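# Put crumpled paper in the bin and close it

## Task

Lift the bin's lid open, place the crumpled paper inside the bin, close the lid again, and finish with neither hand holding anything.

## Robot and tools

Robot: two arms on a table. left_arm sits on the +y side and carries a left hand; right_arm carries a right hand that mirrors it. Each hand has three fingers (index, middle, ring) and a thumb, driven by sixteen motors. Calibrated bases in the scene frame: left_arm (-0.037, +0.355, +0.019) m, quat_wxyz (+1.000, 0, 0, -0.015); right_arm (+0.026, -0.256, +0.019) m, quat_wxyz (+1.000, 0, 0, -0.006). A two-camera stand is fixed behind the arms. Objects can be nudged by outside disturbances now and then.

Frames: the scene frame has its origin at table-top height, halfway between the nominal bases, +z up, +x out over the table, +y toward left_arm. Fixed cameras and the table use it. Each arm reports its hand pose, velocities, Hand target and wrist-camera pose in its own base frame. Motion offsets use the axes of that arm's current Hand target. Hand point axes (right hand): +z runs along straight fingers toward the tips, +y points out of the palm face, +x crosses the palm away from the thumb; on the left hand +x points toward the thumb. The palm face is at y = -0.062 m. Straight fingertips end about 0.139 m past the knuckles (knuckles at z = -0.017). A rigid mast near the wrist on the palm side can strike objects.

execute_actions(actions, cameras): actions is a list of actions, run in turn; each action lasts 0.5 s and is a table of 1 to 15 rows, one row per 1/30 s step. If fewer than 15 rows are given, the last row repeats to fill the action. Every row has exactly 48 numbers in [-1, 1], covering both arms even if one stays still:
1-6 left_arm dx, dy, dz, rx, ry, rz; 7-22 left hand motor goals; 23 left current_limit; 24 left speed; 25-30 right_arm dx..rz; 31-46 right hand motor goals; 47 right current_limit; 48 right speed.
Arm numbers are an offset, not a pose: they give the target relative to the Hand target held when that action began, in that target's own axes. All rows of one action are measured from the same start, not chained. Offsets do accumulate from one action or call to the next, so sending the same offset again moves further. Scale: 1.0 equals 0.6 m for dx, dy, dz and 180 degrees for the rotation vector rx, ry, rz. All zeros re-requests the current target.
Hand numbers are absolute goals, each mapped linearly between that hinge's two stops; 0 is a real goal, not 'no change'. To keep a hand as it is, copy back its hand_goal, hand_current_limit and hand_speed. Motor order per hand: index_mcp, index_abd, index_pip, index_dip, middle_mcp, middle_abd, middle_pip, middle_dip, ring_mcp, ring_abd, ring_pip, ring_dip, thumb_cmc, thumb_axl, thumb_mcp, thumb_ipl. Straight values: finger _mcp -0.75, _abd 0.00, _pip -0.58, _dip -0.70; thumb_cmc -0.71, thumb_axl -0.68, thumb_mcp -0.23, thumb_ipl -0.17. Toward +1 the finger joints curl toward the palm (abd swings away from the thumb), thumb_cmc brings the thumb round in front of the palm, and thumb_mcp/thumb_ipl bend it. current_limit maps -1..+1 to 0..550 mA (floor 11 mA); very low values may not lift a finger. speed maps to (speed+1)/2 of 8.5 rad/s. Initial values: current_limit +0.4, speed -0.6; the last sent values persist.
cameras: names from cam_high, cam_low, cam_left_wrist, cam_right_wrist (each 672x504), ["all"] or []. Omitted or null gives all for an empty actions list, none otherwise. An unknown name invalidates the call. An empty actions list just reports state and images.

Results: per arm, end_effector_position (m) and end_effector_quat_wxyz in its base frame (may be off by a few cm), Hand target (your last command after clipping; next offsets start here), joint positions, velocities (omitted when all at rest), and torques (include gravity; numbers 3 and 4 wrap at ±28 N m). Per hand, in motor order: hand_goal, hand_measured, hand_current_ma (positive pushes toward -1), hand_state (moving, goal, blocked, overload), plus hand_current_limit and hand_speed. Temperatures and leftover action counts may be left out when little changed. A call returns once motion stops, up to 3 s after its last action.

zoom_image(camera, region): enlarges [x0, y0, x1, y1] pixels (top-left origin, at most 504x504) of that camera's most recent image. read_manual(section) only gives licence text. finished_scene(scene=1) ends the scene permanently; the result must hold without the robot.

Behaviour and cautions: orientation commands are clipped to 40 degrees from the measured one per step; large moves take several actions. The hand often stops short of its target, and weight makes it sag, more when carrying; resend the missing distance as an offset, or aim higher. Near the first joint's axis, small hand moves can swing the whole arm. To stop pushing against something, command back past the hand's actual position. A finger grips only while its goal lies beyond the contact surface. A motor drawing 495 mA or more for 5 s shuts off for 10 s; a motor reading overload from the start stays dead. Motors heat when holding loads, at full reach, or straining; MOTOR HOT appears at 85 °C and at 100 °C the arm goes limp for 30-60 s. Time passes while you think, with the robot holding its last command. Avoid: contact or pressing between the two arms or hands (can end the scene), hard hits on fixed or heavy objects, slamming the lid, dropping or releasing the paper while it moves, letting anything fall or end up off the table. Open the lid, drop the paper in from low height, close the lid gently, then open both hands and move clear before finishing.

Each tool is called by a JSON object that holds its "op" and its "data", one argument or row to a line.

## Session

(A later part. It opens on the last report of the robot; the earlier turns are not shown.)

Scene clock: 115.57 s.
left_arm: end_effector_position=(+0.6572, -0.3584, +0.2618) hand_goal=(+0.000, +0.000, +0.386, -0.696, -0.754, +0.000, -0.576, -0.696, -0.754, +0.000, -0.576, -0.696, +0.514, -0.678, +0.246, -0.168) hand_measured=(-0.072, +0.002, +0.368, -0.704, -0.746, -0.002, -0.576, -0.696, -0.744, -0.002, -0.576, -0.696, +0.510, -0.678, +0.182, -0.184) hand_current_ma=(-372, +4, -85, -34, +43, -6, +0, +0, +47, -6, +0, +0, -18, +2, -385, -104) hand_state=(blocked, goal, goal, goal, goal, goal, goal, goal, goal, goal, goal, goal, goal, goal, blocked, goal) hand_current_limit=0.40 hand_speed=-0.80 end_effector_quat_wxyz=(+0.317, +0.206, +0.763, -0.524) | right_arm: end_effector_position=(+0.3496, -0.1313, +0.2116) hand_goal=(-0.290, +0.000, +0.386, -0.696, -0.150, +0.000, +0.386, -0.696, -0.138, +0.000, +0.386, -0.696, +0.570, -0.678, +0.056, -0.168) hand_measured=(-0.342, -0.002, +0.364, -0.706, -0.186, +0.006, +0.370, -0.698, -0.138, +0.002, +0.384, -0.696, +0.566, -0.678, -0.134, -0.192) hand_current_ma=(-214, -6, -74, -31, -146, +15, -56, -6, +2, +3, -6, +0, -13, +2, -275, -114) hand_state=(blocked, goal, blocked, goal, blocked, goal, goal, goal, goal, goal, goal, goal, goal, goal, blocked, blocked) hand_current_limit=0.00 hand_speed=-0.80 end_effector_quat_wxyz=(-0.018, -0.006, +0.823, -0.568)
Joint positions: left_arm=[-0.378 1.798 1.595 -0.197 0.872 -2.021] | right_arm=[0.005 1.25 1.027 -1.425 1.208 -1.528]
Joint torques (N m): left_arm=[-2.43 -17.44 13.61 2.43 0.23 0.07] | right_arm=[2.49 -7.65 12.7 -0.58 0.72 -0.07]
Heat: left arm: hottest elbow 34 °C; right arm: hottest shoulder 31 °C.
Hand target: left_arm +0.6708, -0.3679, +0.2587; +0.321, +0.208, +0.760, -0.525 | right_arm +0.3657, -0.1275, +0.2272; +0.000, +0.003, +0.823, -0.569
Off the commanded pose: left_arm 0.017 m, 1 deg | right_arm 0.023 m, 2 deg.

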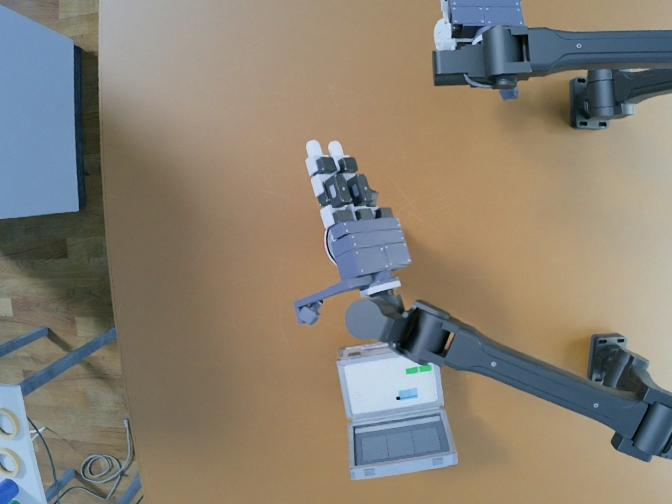

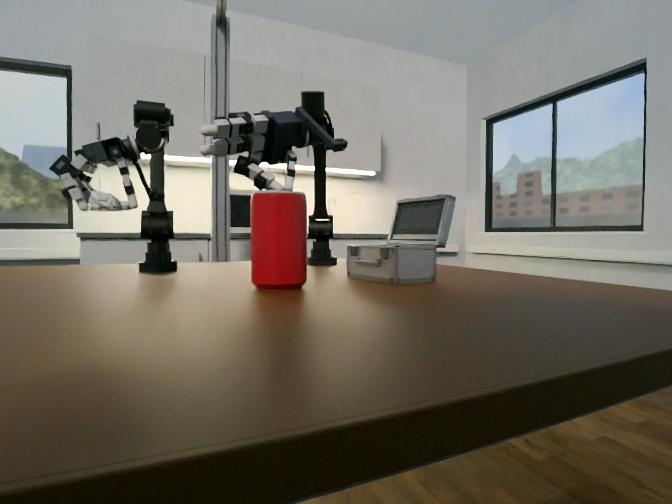

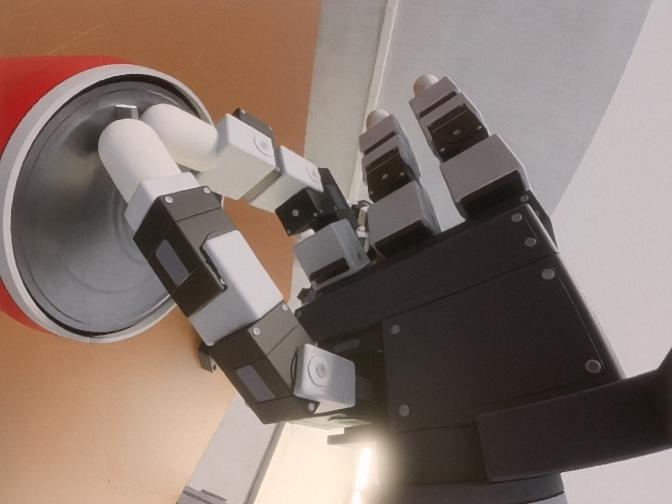

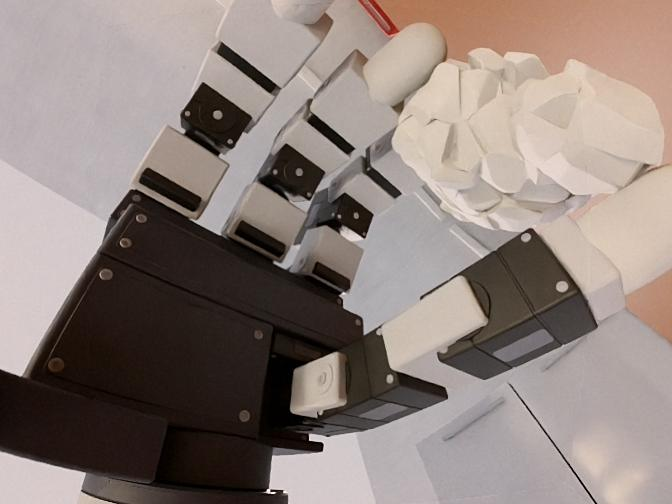

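{"op": "execute_actions", "data": {
  "actions": [
    [[-0.018,-0.02,-0.0072,0,-0.0095,0.0261,0.0,0,0.387,-0.696,-0.754,0,-0.576,-0.696,-0.754,0,-0.576,-0.696,0.514,-0.678,0.247,-0.168,0.4,-0.8,0,0,0,0,0,0,-0.29,0,0.387,-0.696,-0.15,0,0.387,-0.696,-0.137,0,0.387,-0.696,0.571,-0.678,0.056,-0.168,0.0,-0.8]],
    [[0,0,0,0,0,0,0.0,0,0.387,-0.696,-0.754,0,-0.576,-0.696,-0.754,0,-0.576,-0.696,0.514,-0.678,0.247,-0.168,0.4,-0.8,0,0,0,0,0,0,-0.29,0,0.387,-0.696,-0.15,0,0.387,-0.696,-0.137,0,0.387,-0.696,0.571,-0.678,0.056,-0.168,0.0,-0.8]]
  ],
  "cameras": ["all"]
}}

{"op": "zoom_image", "data": {
  "camera": "cam_low",
  "region": [220, 130, 330, 220]
}}

{"op": "zoom_image", "data": {
  "camera": "cam_left_wrist",
  "region": [0, 0, 260, 220]
}}

Scene clock: 117.93 s.
left_arm: end_effector_position=(+0.6656, -0.3609, +0.2703) hand_goal=(+0.000, +0.000, +0.386, -0.696, -0.754, +0.000, -0.576, -0.696, -0.754, +0.000, -0.576, -0.696, +0.514, -0.678, +0.246, -0.168) hand_measured=(-0.066, -0.008, +0.366, -0.704, -0.746, -0.002, -0.576, -0.696, -0.744, -0.002, -0.576, -0.696, +0.510, -0.680, +0.184, -0.188) hand_current_ma=(-336, -31, -93, -37, +43, -6, +0, +0, +47, -6, +0, +0, -23, -13, -385, -124) hand_state=(blocked, goal, goal, goal, goal, goal, goal, goal, goal, goal, goal, goal, goal, goal, blocked, goal) hand_current_limit=0.40 hand_speed=-0.80 end_effector_quat_wxyz=(+0.344, +0.222, +0.753, -0.515) | right_arm: end_effector_position=(+0.3491, -0.1314, +0.2117) hand_goal=(-0.290, +0.000, +0.386, -0.696, -0.150, +0.000, +0.386, -0.696, -0.138, +0.000, +0.386, -0.696, +0.570, -0.678, +0.056, -0.168) hand_measured=(-0.342, -0.002, +0.364, -0.706, -0.186, +0.006, +0.370, -0.698, -0.138, +0.002, +0.384, -0.696, +0.566, -0.678, -0.134, -0.192) hand_current_ma=(-214, -6, -74, -31, -146, +15, -56, -6, +2, +3, -6, +0, -13, +2, -275, -114) hand_state=(blocked, goal, blocked, goal, blocked, goal, goal, goal, goal, goal, goal, goal, goal, goal, blocked, blocked) hand_current_limit=0.00 hand_speed=-0.80 end_effector_quat_wxyz=(-0.019, -0.006, +0.823, -0.568)
Joint positions: left_arm=[-0.383 1.798 1.595 -0.159 0.852 -1.987] | right_arm=[0.005 1.25 1.027 -1.43 1.208 -1.523]
Joint torques (N m): left_arm=[-2.49 -20.19 11.51 2.66 0.2 0.19] | right_arm=[2.61 -7.3 12.82 -0.51 0.71 -0.06]
Heat: left arm: hottest elbow 34 °C; right arm: hottest shoulder 31 °C.
Hand target: left_arm +0.6694, -0.3681, +0.2754; +0.354, +0.231, +0.746, -0.515 | right_arm +0.3657, -0.1275, +0.2272; +0.000, +0.003, +0.823, -0.569
Off the commanded pose: left_arm 0.010 m, 2 deg | right_arm 0.023 m, 2 deg.

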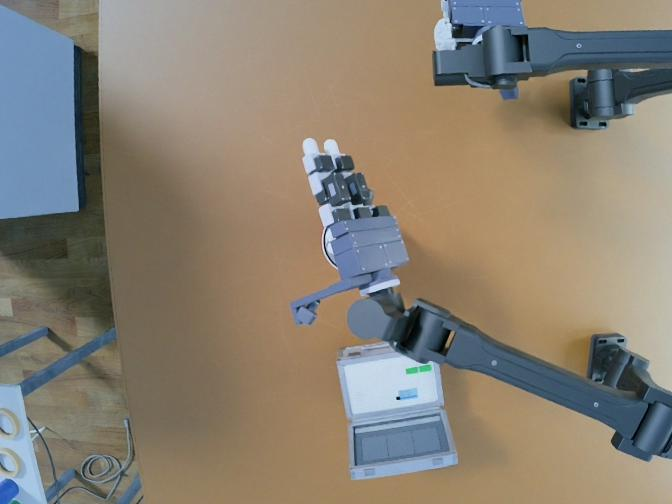

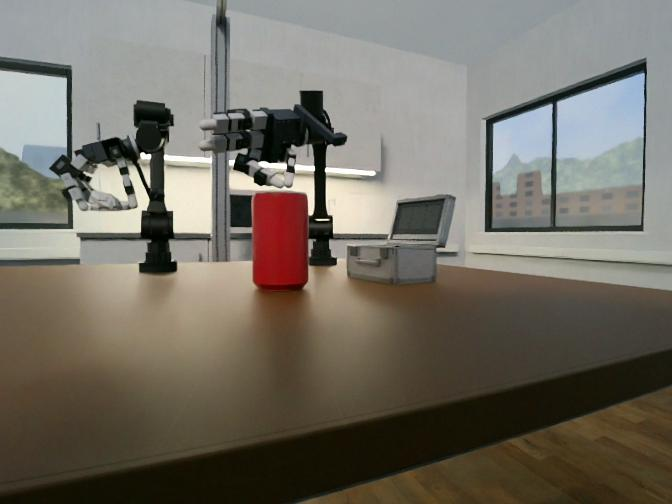

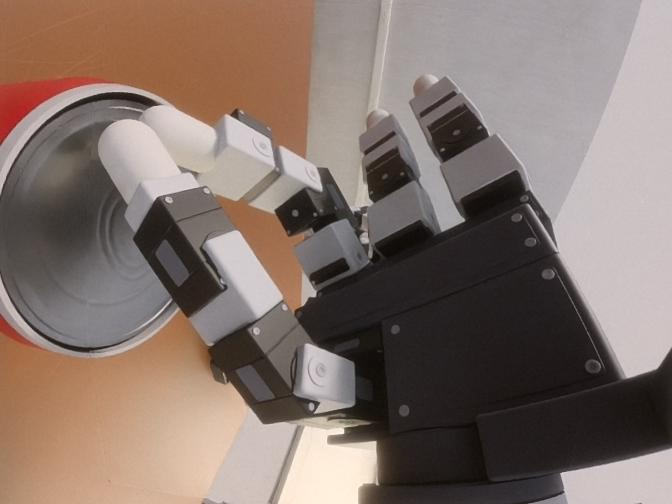

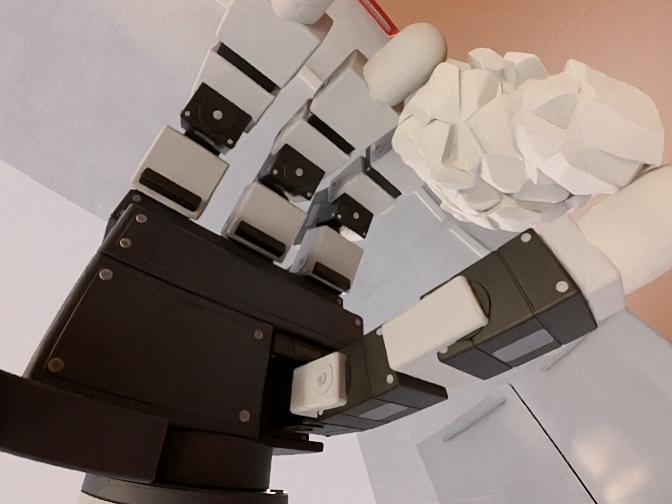

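Scaled by 4.582 from the camera's 672x504 image, which has a finer 960x720 frame.

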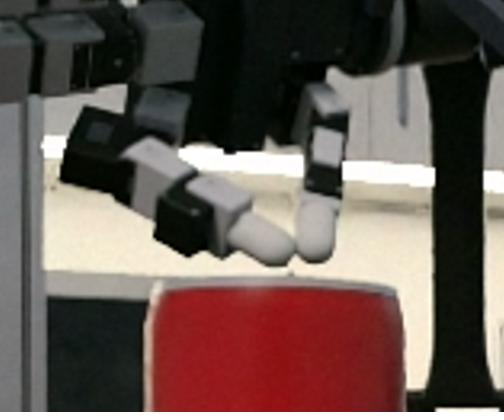

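Scaled by 1.938 from the camera's 672x504 image, which has a finer 960x720 frame.

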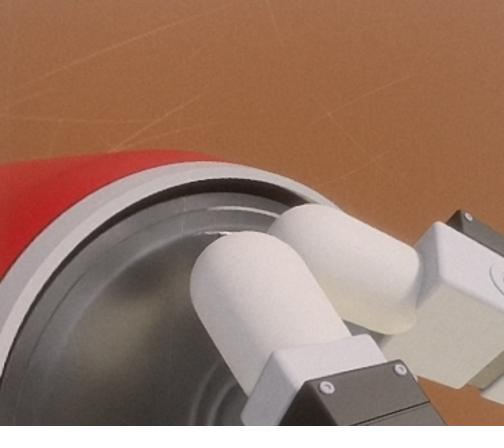

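{"op": "execute_actions", "data": {
  "actions": [
    [[0,0,0,0,0,0,-0.13,0,0.387,-0.696,-0.754,0,-0.576,-0.696,-0.754,0,-0.576,-0.696,0.514,-0.678,0.11,-0.168,0.4,-0.7,0,0,0,0,0,0,-0.29,0,0.387,-0.696,-0.15,0,0.387,-0.696,-0.137,0,0.387,-0.696,0.571,-0.678,0.056,-0.168,0.0,-0.8]]
  ],
  "cameras": ["all"]
}}

{"op": "zoom_image", "data": {
  "camera": "cam_low",
  "region": [230, 150, 330, 210]
}}

{"op": "zoom_image", "data": {
  "camera": "cam_left_wrist",
  "region": [40, 50, 240, 200]
}}

{"op": "zoom_image", "data": {
  "camera": "cam_high",
  "region": [290, 190, 410, 290]
}}

Scene clock: 122.13 s.
left_arm: end_effector_position=(+0.6656, -0.3609, +0.2703) hand_goal=(-0.130, +0.000, +0.386, -0.696, -0.754, +0.000, -0.576, -0.696, -0.754, +0.000, -0.576, -0.696, +0.514, -0.678, +0.110, -0.168) hand_measured=(-0.126, -0.008, +0.380, -0.700, -0.746, -0.002, -0.576, -0.696, -0.744, -0.002, -0.576, -0.696, +0.510, -0.680, +0.112, -0.170) hand_current_ma=(+23, -30, -24, -14, +43, -6, +0, +0, +47, -6, +0, +0, -23, -13, +8, -17) hand_state=(goal, goal, goal, goal, goal, goal, goal, goal, goal, goal, goal, goal, goal, goal, goal, goal) hand_current_limit=0.40 hand_speed=-0.70 end_effector_quat_wxyz=(+0.344, +0.223, +0.753, -0.515) | right_arm: end_effector_position=(+0.3491, -0.1314, +0.2117) hand_goal=(-0.290, +0.000, +0.386, -0.696, -0.150, +0.000, +0.386, -0.696, -0.138, +0.000, +0.386, -0.696, +0.570, -0.678, +0.056, -0.168) hand_measured=(-0.342, -0.002, +0.364, -0.706, -0.186, +0.006, +0.370, -0.698, -0.138, +0.002, +0.384, -0.696, +0.566, -0.678, -0.134, -0.192) hand_current_ma=(-214, -6, -74, -31, -146, +15, -56, -6, +2, +3, -6, +0, -13, +2, -275, -114) hand_state=(blocked, goal, blocked, goal, blocked, goal, goal, goal, goal, goal, goal, goal, goal, goal, blocked, blocked) hand_current_limit=0.00 hand_speed=-0.80 end_effector_quat_wxyz=(-0.019, -0.006, +0.823, -0.568)
Joint positions: left_arm=[-0.383 1.798 1.595 -0.159 0.852 -1.987] | right_arm=[0.005 1.25 1.027 -1.43 1.208 -1.523]
Joint torques (N m): left_arm=[-2.61 -20.37 11.45 2.59 0.2 0.19] | right_arm=[2.67 -7.65 12.86 -0.42 0.71 -0.07]
Heat: left arm: hottest elbow 34 °C; right arm: hottest wrist pitch 31 °C.
Hand target: left_arm +0.6694, -0.3681, +0.2754; +0.354, +0.232, +0.746, -0.515 | right_arm +0.3657, -0.1275, +0.2272; +0.000, +0.003, +0.823, -0.569
Off the commanded pose: left_arm 0.010 m, 2 deg | right_arm 0.023 m, 2 deg.

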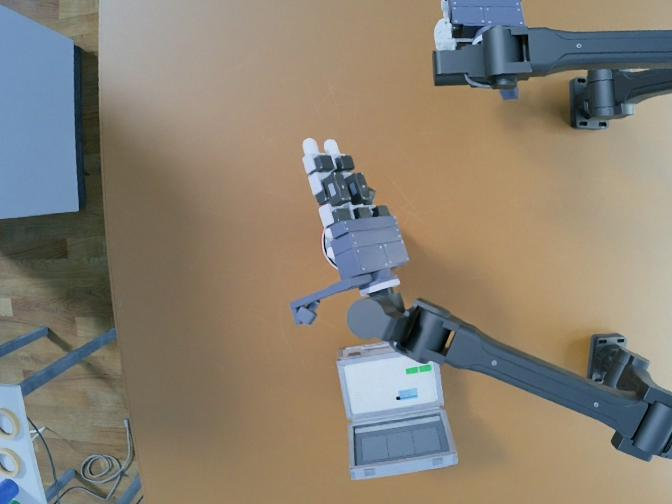

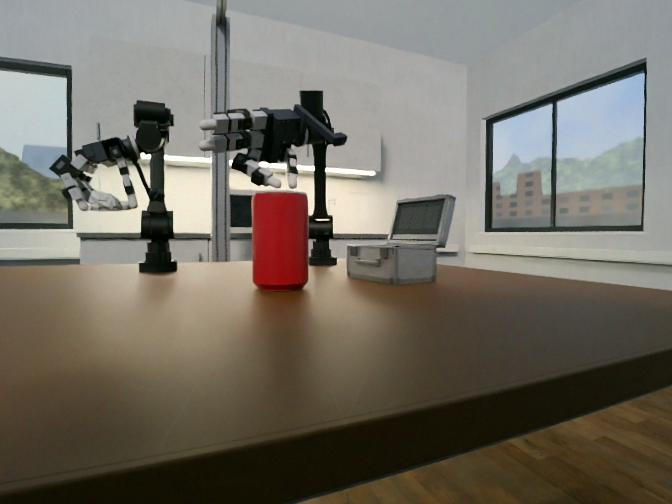

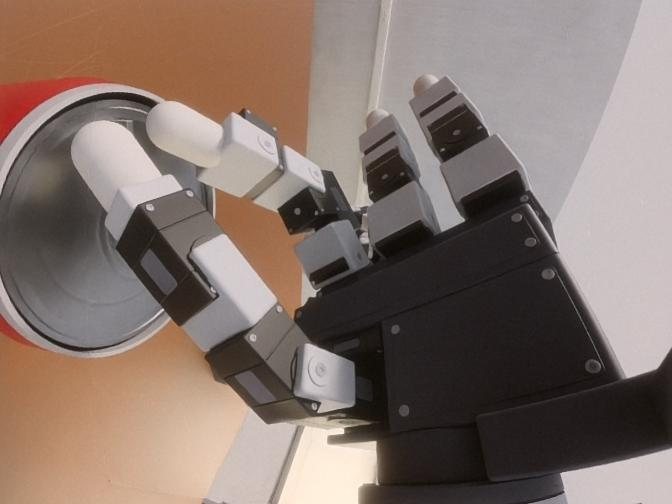

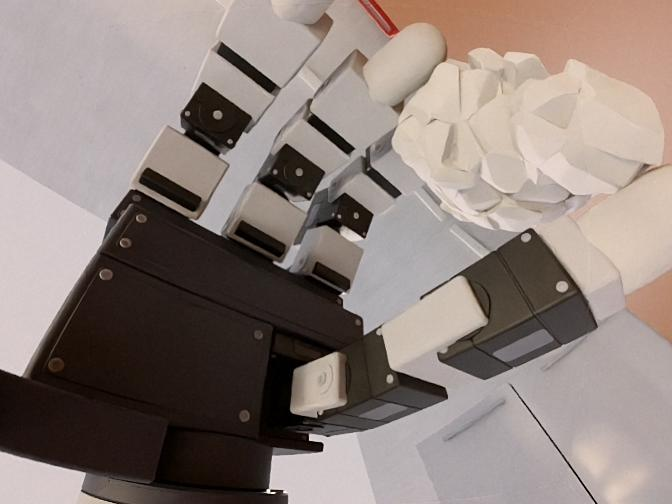

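Scaled by 5.040 from the camera's 672x504 image, which has a finer 960x720 frame.

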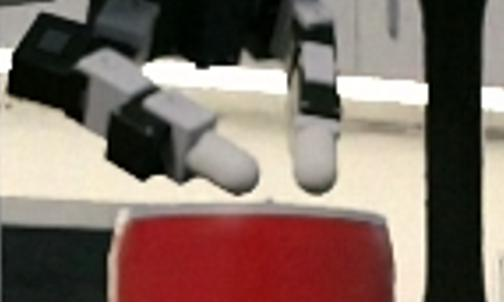

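Scaled by 2.520 from the camera's 672x504 image, which has a finer 960x720 frame.

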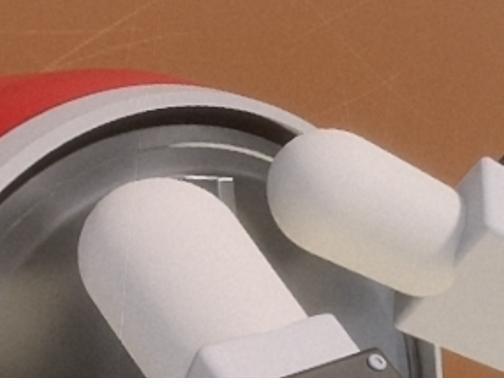

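Scaled by 4.200 from the camera's 672x504 image, which has a finer 960x720 frame.

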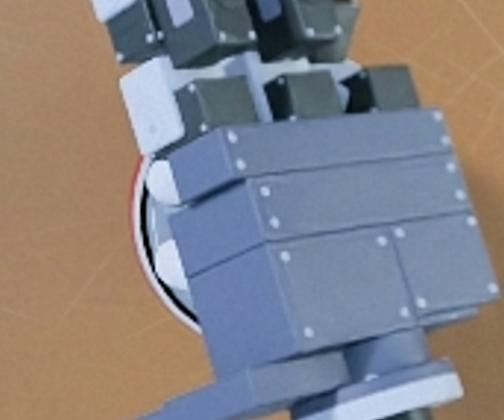

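{"op": "execute_actions", "data": {
  "actions": [
    [[0.02,-0.0023,0.0045,0,0,0,-0.13,0,0.387,-0.696,-0.754,0,-0.576,-0.696,-0.754,0,-0.576,-0.696,0.514,-0.678,0.11,-0.168,0.4,-0.7,0,0,0,0,0,0,-0.29,0,0.387,-0.696,-0.15,0,0.387,-0.696,-0.137,0,0.387,-0.696,0.571,-0.678,0.056,-0.168,0.0,-0.8]]
  ],
  "cameras": ["cam_high","cam_low","cam_left_wrist"]
}}

{"op": "zoom_image", "data": {
  "camera": "cam_low",
  "region": [230, 150, 330, 210]
}}

{"op": "zoom_image", "data": {
  "camera": "cam_left_wrist",
  "region": [40, 50, 240, 200]
}}

{"op": "zoom_image", "data": {
  "camera": "cam_high",
  "region": [290, 190, 410, 290]
}}

Scene clock: 124.83 s.
left_arm: end_effector_position=(+0.6638, -0.3654, +0.2651) hand_goal=(-0.130, +0.000, +0.386, -0.696, -0.754, +0.000, -0.576, -0.696, -0.754, +0.000, -0.576, -0.696, +0.514, -0.678, +0.110, -0.168) hand_measured=(-0.126, -0.008, +0.380, -0.700, -0.746, -0.002, -0.576, -0.696, -0.744, -0.002, -0.576, -0.696, +0.510, -0.680, +0.112, -0.170) hand_current_ma=(+23, -29, -24, -14, +43, -6, +0, +0, +47, -6, +0, +0, -23, -13, +8, -17) hand_state=(goal, goal, goal, goal, goal, goal, goal, goal, goal, goal, goal, goal, goal, goal, goal, goal) hand_current_limit=0.40 hand_speed=-0.70 end_effector_quat_wxyz=(+0.349, +0.225, +0.751, -0.514) | right_arm: end_effector_position=(+0.3491, -0.1314, +0.2117) hand_goal=(-0.290, +0.000, +0.386, -0.696, -0.150, +0.000, +0.386, -0.696, -0.138, +0.000, +0.386, -0.696, +0.570, -0.678, +0.056, -0.168) hand_measured=(-0.342, -0.002, +0.364, -0.706, -0.186, +0.006, +0.370, -0.698, -0.138, +0.002, +0.384, -0.696, +0.566, -0.678, -0.134, -0.192) hand_current_ma=(-214, -6, -74, -31, -146, +15, -56, -6, +2, +3, -6, +0, -13, +2, -275, -114) hand_state=(blocked, goal, blocked, goal, blocked, goal, goal, goal, goal, goal, goal, goal, goal, goal, blocked, blocked) hand_current_limit=0.00 hand_speed=-0.80 end_effector_quat_wxyz=(-0.019, -0.006, +0.823, -0.568)
Joint positions: left_arm=[-0.391 1.798 1.575 -0.127 0.844 -1.987] | right_arm=[0.005 1.25 1.027 -1.43 1.208 -1.523]
Joint torques (N m): left_arm=[-2.73 -21.3 9.98 2.66 0.17 0.14] | right_arm=[2.55 -7.71 12.82 -0.47 0.73 -0.07]
Heat: left arm: hottest elbow 34 °C; right arm: hottest wrist pitch 31 °C.
Hand target: left_arm +0.6615, -0.3712, +0.2665; +0.354, +0.232, +0.746, -0.515 | right_arm +0.3657, -0.1275, +0.2272; +0.000, +0.003, +0.823, -0.569
Off the commanded pose: left_arm 0.007 m, 1 deg | right_arm 0.023 m, 2 deg.
Images, in order (width x height): cam_high 672x504, cam_low 672x504, cam_left_wrist 672x504.

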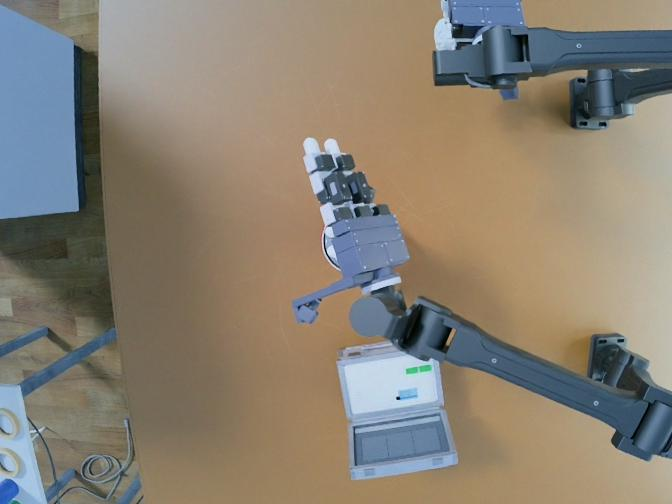

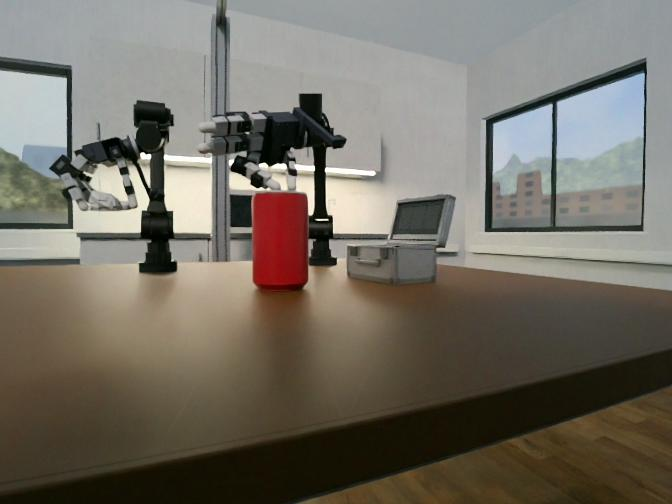

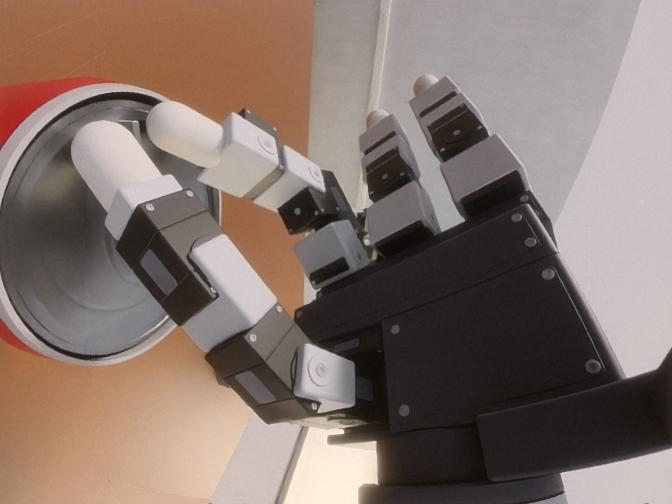

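Scaled by 5.040 from the camera's 672x504 image, which has a finer 960x720 frame.

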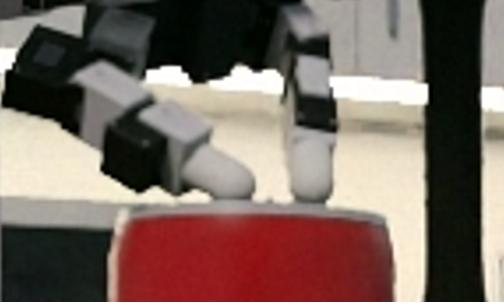

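Scaled by 2.520 from the camera's 672x504 image, which has a finer 960x720 frame.

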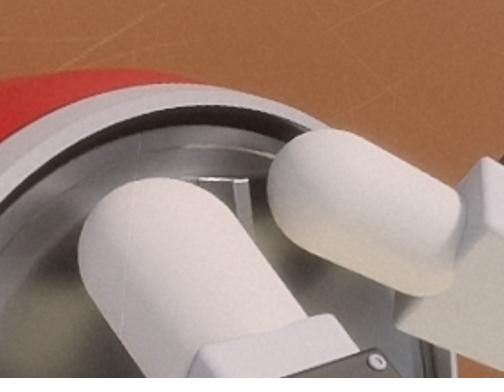

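Scaled by 4.200 from the camera's 672x504 image, which has a finer 960x720 frame.

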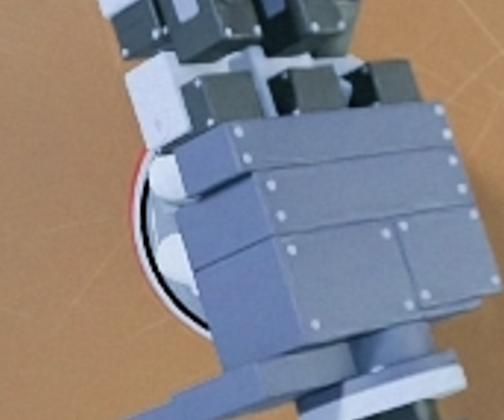

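{"op": "execute_actions", "data": {
  "actions": [
    [[0.012,-0.0115,-0.0025,0,0,0,-0.13,0,0.387,-0.696,-0.754,0,-0.576,-0.696,-0.754,0,-0.576,-0.696,0.514,-0.678,0.11,-0.168,0.4,-0.7,0,0,0,0,0,0,-0.29,0,0.387,-0.696,-0.15,0,0.387,-0.696,-0.137,0,0.387,-0.696,0.571,-0.678,0.056,-0.168,0.0,-0.8]]
  ],
  "cameras": ["cam_high","cam_low","cam_left_wrist"]
}}

{"op": "zoom_image", "data": {
  "camera": "cam_low",
  "region": [230, 150, 330, 210]
}}

{"op": "zoom_image", "data": {
  "camera": "cam_left_wrist",
  "region": [40, 50, 240, 200]
}}

{"op": "zoom_image", "data": {
  "camera": "cam_high",
  "region": [290, 190, 410, 290]
}}

Scene clock: 126.90 s.
left_arm: end_effector_position=(+0.6582, -0.3663, +0.2620) hand_goal=(-0.130, +0.000, +0.386, -0.696, -0.754, +0.000, -0.576, -0.696, -0.754, +0.000, -0.576, -0.696, +0.514, -0.678, +0.110, -0.168) hand_measured=(-0.126, +0.006, +0.384, -0.698, -0.746, -0.002, -0.576, -0.696, -0.744, -0.002, -0.576, -0.696, +0.510, -0.680, +0.112, -0.170) hand_current_ma=(+15, +20, -6, -7, +43, -6, +0, +0, +47, -6, +0, +0, -23, -13, +8, -17) hand_state=(goal, goal, goal, goal, goal, goal, goal, goal, goal, goal, goal, goal, goal, goal, goal, goal) hand_current_limit=0.40 hand_speed=-0.70 end_effector_quat_wxyz=(+0.352, +0.227, +0.750, -0.512) | right_arm: end_effector_position=(+0.3491, -0.1314, +0.2117) hand_goal=(-0.290, +0.000, +0.386, -0.696, -0.150, +0.000, +0.386, -0.696, -0.138, +0.000, +0.386, -0.696, +0.570, -0.678, +0.056, -0.168) hand_measured=(-0.342, -0.002, +0.364, -0.706, -0.186, +0.006, +0.370, -0.698, -0.138, +0.002, +0.384, -0.696, +0.566, -0.678, -0.134, -0.192) hand_current_ma=(-214, -6, -74, -31, -146, +15, -56, -6, +2, +3, -6, +0, -13, +2, -275, -114) hand_state=(blocked, goal, blocked, goal, blocked, goal, goal, goal, goal, goal, goal, goal, goal, goal, blocked, blocked) hand_current_limit=0.00 hand_speed=-0.80 end_effector_quat_wxyz=(-0.019, -0.006, +0.823, -0.568)
Joint positions: left_arm=[-0.397 1.786 1.547 -0.108 0.835 -1.984] | right_arm=[0.005 1.25 1.027 -1.43 1.208 -1.523]
Joint torques (N m): left_arm=[-2.9 -21.77 9.54 2.41 0.22 0.1] | right_arm=[2.73 -7.65 12.83 -0.51 0.72 -0.03]
Heat: left arm: hottest elbow 34 °C; right arm: hottest wrist pitch 31 °C.
Hand target: left_arm +0.6515, -0.3726, +0.2654; +0.354, +0.231, +0.746, -0.515 | right_arm +0.3657, -0.1275, +0.2272; +0.000, +0.003, +0.823, -0.569
Off the commanded pose: left_arm 0.010 m, 1 deg | right_arm 0.023 m, 2 deg.
Images, in order (width x height): cam_high 672x504, cam_low 672x504, cam_left_wrist 672x504.

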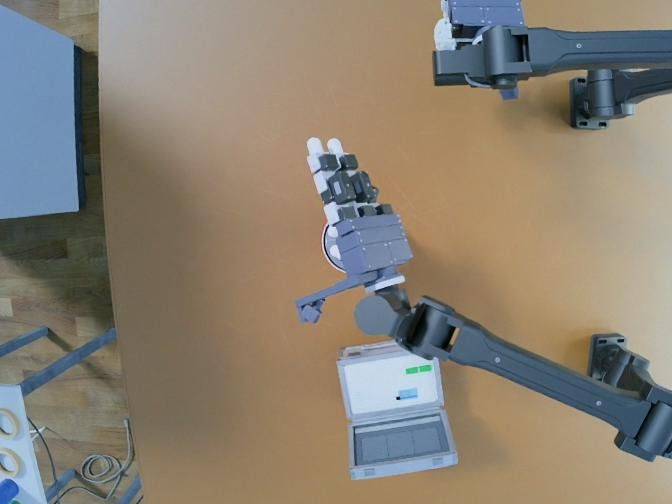

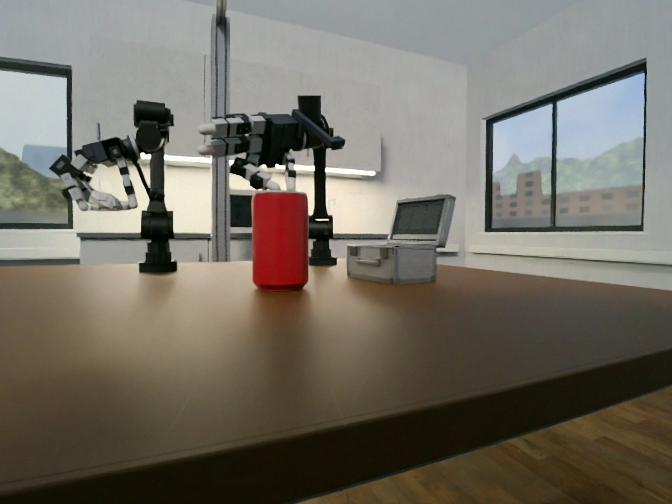

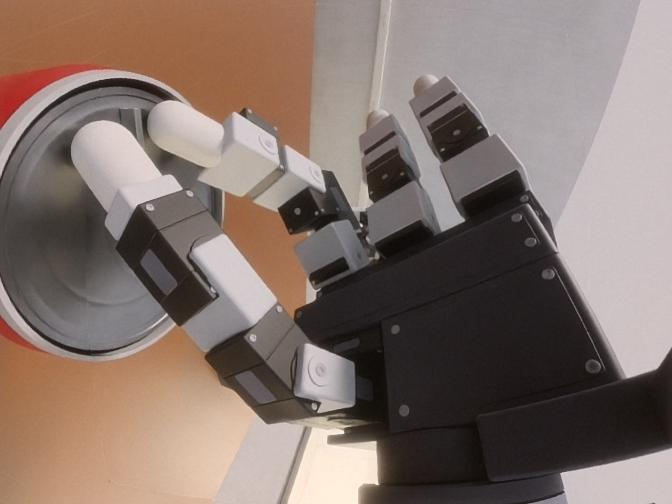

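Scaled by 5.040 from the camera's 672x504 image, which has a finer 960x720 frame.

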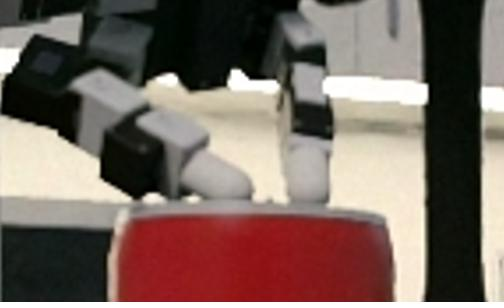

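Scaled by 2.520 from the camera's 672x504 image, which has a finer 960x720 frame.

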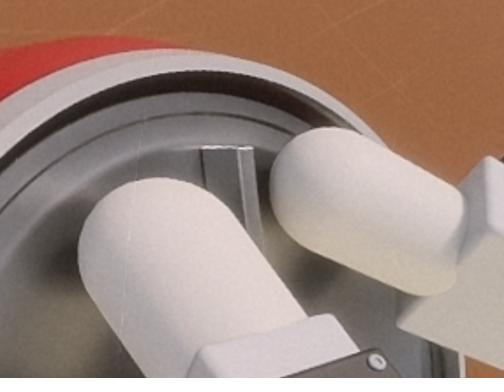

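Scaled by 4.200 from the camera's 672x504 image, which has a finer 960x720 frame.

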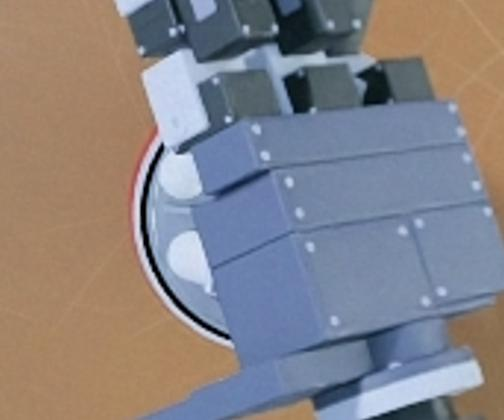

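{"op": "execute_actions", "data": {
  "actions": [
    [[0.002,0.002,0.001,0,0,0,0.0,0,0.387,-0.696,-0.754,0,-0.576,-0.696,-0.754,0,-0.576,-0.696,0.514,-0.678,0.247,-0.168,0.6,-0.8,0,0,0,0,0,0,-0.29,0,0.387,-0.696,-0.15,0,0.387,-0.696,-0.137,0,0.387,-0.696,0.571,-0.678,0.056,-0.168,0.0,-0.8]]
  ],
  "cameras": ["cam_high","cam_low","cam_left_wrist"]
}}

{"op": "zoom_image", "data": {
  "camera": "cam_low",
  "region": [230, 150, 330, 210]
}}

{"op": "zoom_image", "data": {
  "camera": "cam_left_wrist",
  "region": [40, 50, 240, 200]
}}

{"op": "zoom_image", "data": {
  "camera": "cam_high",
  "region": [290, 190, 410, 290]
}}

Scene clock: 129.23 s.
left_arm: end_effector_position=(+0.6576, -0.3678, +0.2625) hand_goal=(+0.000, +0.000, +0.386, -0.696, -0.754, +0.000, -0.576, -0.696, -0.754, +0.000, -0.576, -0.696, +0.514, -0.678, +0.246, -0.168) hand_measured=(-0.062, +0.000, +0.370, -0.702, -0.746, -0.002, -0.576, -0.696, -0.744, -0.002, -0.576, -0.696, +0.514, -0.680, +0.176, -0.188) hand_current_ma=(-319, +4, -78, -31, +43, -6, +0, +0, +47, -6, +0, +0, -3, -13, -439, -121) hand_state=(blocked, goal, goal, goal, goal, goal, goal, goal, goal, goal, goal, goal, goal, goal, blocked, goal) hand_current_limit=0.60 hand_speed=-0.80 end_effector_quat_wxyz=(+0.353, +0.228, +0.749, -0.512) | right_arm: end_effector_position=(+0.3491, -0.1314, +0.2117) hand_goal=(-0.290, +0.000, +0.386, -0.696, -0.150, +0.000, +0.386, -0.696, -0.138, +0.000, +0.386, -0.696, +0.570, -0.678, +0.056, -0.168) hand_measured=(-0.342, -0.002, +0.364, -0.706, -0.186, +0.006, +0.370, -0.698, -0.138, +0.002, +0.384, -0.696, +0.566, -0.678, -0.134, -0.192) hand_current_ma=(-214, -6, -74, -31, -146, +15, -56, -6, +2, +3, -6, +0, -13, +2, -275, -114) hand_state=(blocked, goal, blocked, goal, blocked, goal, goal, goal, goal, goal, goal, goal, goal, goal, blocked, blocked) hand_current_limit=0.00 hand_speed=-0.80 end_effector_quat_wxyz=(-0.019, -0.006, +0.823, -0.568)
Joint positions: left_arm=[-0.4 1.785 1.546 -0.104 0.834 -1.984] | right_arm=[0.005 1.25 1.027 -1.43 1.208 -1.523]
Joint torques (N m): left_arm=[-2.78 -21.66 9.51 2.48 0.24 0.09] | right_arm=[2.55 -8 12.82 -0.5 0.71 -0.06]
Heat: left arm: hottest elbow 34 °C; right arm: hottest wrist pitch 31 °C.
Hand target: left_arm +0.6519, -0.3726, +0.2636; +0.354, +0.231, +0.746, -0.514 | right_arm +0.3657, -0.1275, +0.2272; +0.000, +0.003, +0.823, -0.569
Off the commanded pose: left_arm 0.008 m, 1 deg | right_arm 0.023 m, 2 deg.
Images, in order (width x height): cam_high 672x504, cam_low 672x504, cam_left_wrist 672x504.

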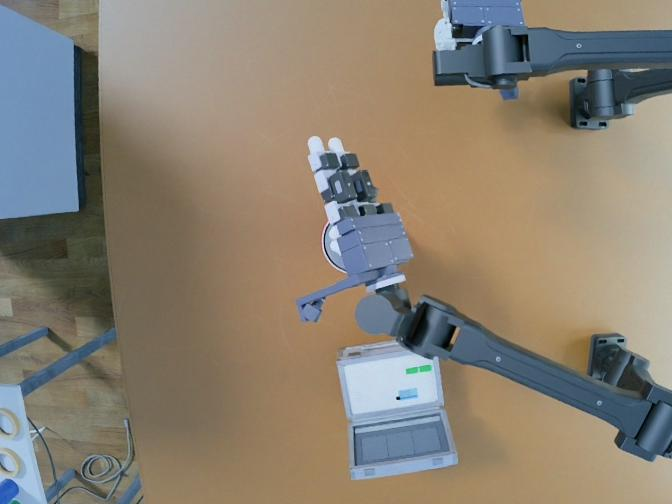

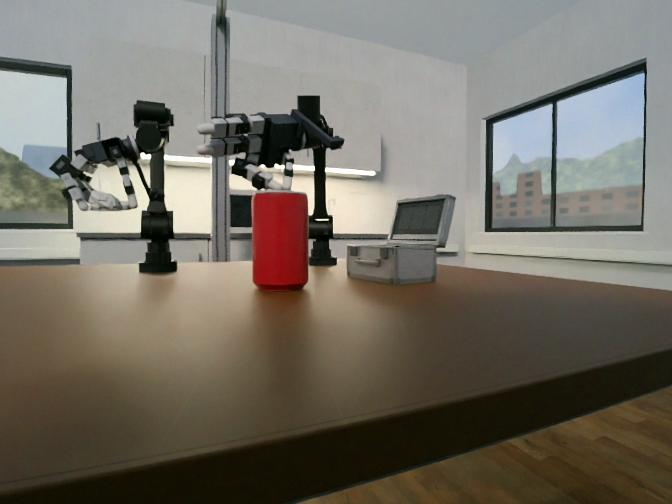

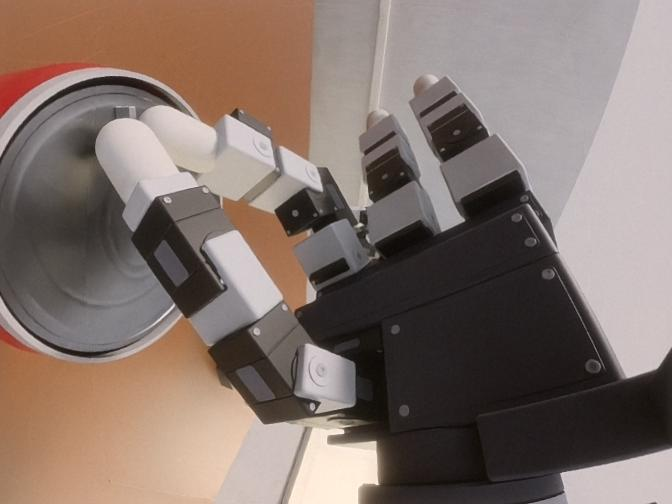

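Scaled by 5.040 from the camera's 672x504 image, which has a finer 960x720 frame.

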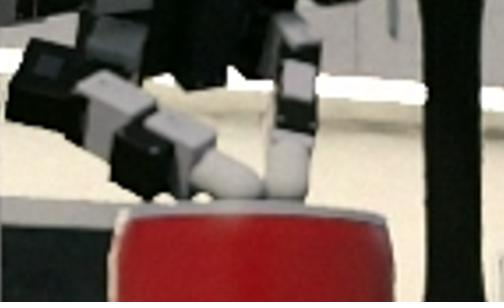

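Scaled by 2.520 from the camera's 672x504 image, which has a finer 960x720 frame.

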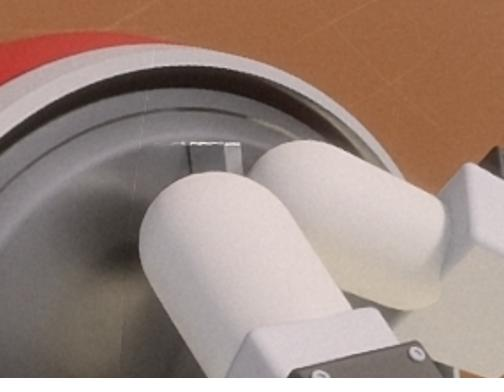

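Scaled by 4.200 from the camera's 672x504 image, which has a finer 960x720 frame.

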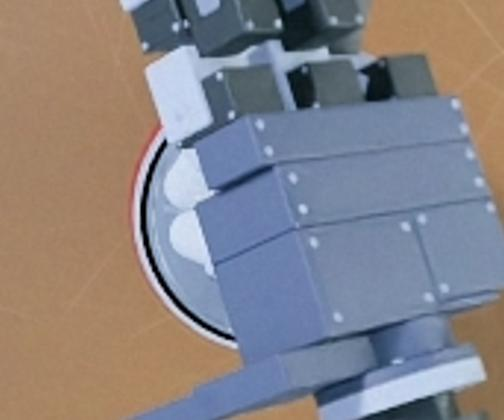

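{"op": "execute_actions", "data": {
  "actions": [
    [[-0.0177,-0.024,-0.0088,0,-0.0152,0.0418,0.0,0,0.387,-0.696,-0.754,0,-0.576,-0.696,-0.754,0,-0.576,-0.696,0.514,-0.678,0.247,-0.168,0.6,-0.8,0,0,0,0,0,0,-0.29,0,0.387,-0.696,-0.15,0,0.387,-0.696,-0.137,0,0.387,-0.696,0.571,-0.678,0.056,-0.168,0.0,-0.8]]
  ],
  "cameras": ["cam_high","cam_low","cam_left_wrist"]
}}

{"op": "zoom_image", "data": {
  "camera": "cam_low",
  "region": [230, 150, 330, 210]
}}

{"op": "zoom_image", "data": {
  "camera": "cam_left_wrist",
  "region": [40, 50, 240, 200]
}}

{"op": "zoom_image", "data": {
  "camera": "cam_high",
  "region": [290, 190, 410, 290]
}}

Scene clock: 132.17 s.
left_arm: end_effector_position=(+0.6497, -0.3703, +0.2719) hand_goal=(+0.000, +0.000, +0.386, -0.696, -0.754, +0.000, -0.576, -0.696, -0.754, +0.000, -0.576, -0.696, +0.514, -0.678, +0.246, -0.168) hand_measured=(-0.062, +0.000, +0.364, -0.704, -0.746, -0.002, -0.576, -0.696, -0.744, -0.002, -0.576, -0.696, +0.514, -0.680, +0.182, -0.188) hand_current_ma=(-319, -2, -99, -40, +43, -6, +0, +0, +47, -6, +0, +0, +2, -7, -406, -121) hand_state=(blocked, goal, blocked, goal, goal, goal, goal, goal, goal, goal, goal, goal, goal, goal, blocked, goal) hand_current_limit=0.60 hand_speed=-0.80 end_effector_quat_wxyz=(+0.393, +0.260, +0.729, -0.496) | right_arm: end_effector_position=(+0.3491, -0.1314, +0.2117) hand_goal=(-0.290, +0.000, +0.386, -0.696, -0.150, +0.000, +0.386, -0.696, -0.138, +0.000, +0.386, -0.696, +0.570, -0.678, +0.056, -0.168) hand_measured=(-0.342, -0.002, +0.364, -0.706, -0.186, +0.006, +0.370, -0.698, -0.138, +0.002, +0.384, -0.696, +0.566, -0.678, -0.134, -0.192) hand_current_ma=(-214, -6, -74, -31, -146, +15, -56, -6, +2, +3, -6, +0, -13, +2, -275, -114) hand_state=(blocked, goal, blocked, goal, blocked, goal, goal, goal, goal, goal, goal, goal, goal, goal, blocked, blocked) hand_current_limit=0.00 hand_speed=-0.80 end_effector_quat_wxyz=(-0.019, -0.006, +0.823, -0.568)
Joint positions: left_arm=[-0.417 1.743 1.475 -0.021 0.805 -1.918] | right_arm=[0.005 1.25 1.027 -1.43 1.208 -1.523]
Joint torques (N m): left_arm=[-2.37 -21.3 9.94 2.76 0.11 0.21] | right_arm=[2.43 -7.71 12.96 -0.49 0.72 -0.06]
Heat: left arm: hottest elbow 34 °C; right arm: hottest wrist pitch 31 °C.
Hand target: left_arm +0.6469, -0.3728, +0.2816; +0.404, +0.268, +0.721, -0.496 | right_arm +0.3657, -0.1275, +0.2272; +0.000, +0.003, +0.823, -0.569
Off the commanded pose: left_arm 0.010 m, 2 deg | right_arm 0.023 m, 2 deg.
Images, in order (width x height): cam_high 672x504, cam_low 672x504, cam_left_wrist 672x504.

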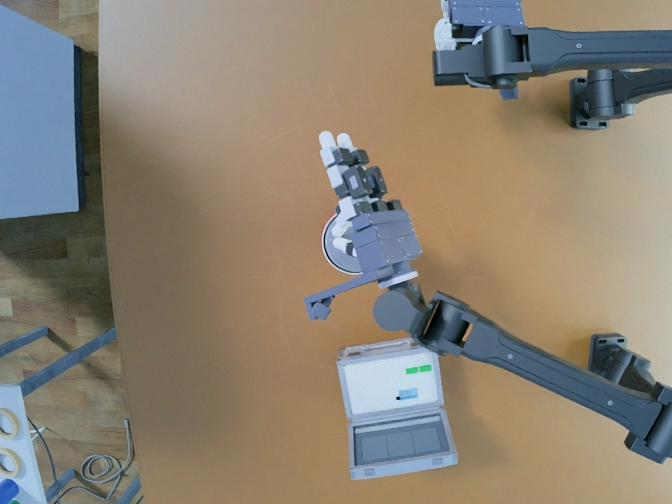

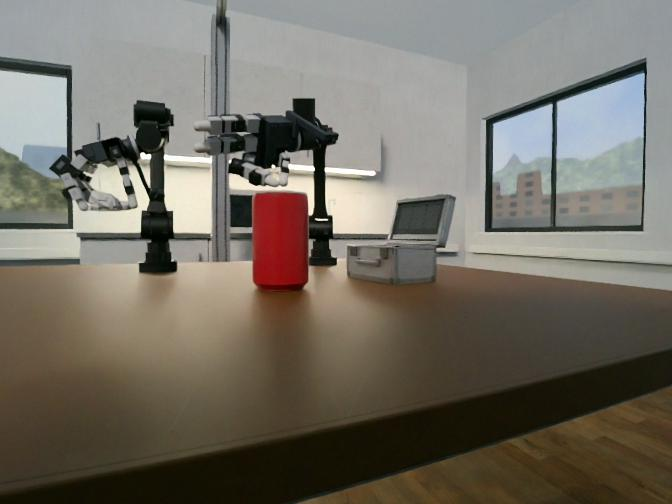

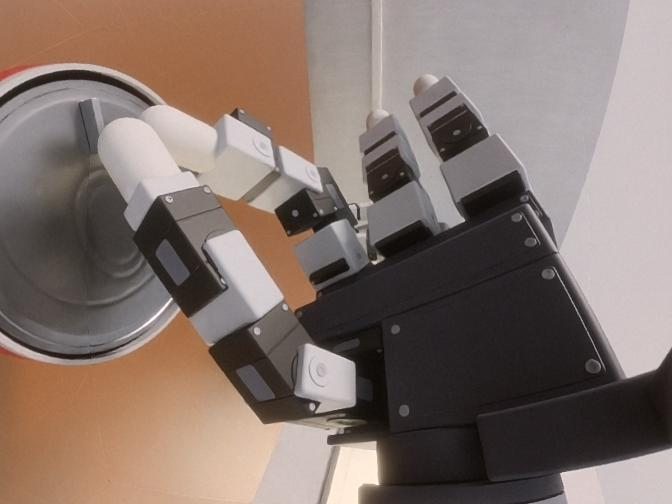

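Scaled by 5.040 from the camera's 672x504 image, which has a finer 960x720 frame.

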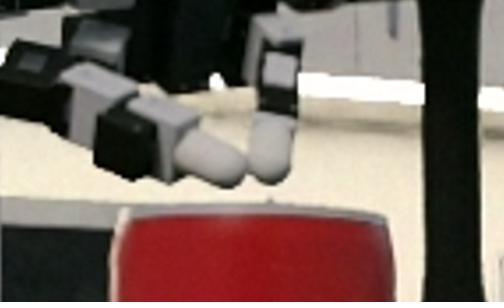

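Scaled by 2.520 from the camera's 672x504 image, which has a finer 960x720 frame.

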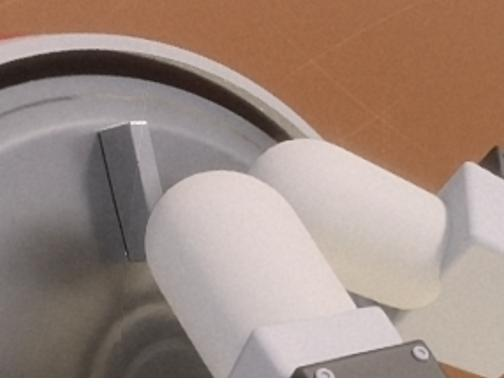

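Scaled by 4.200 from the camera's 672x504 image, which has a finer 960x720 frame.

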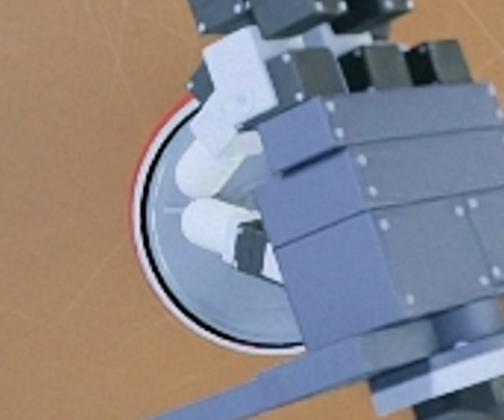

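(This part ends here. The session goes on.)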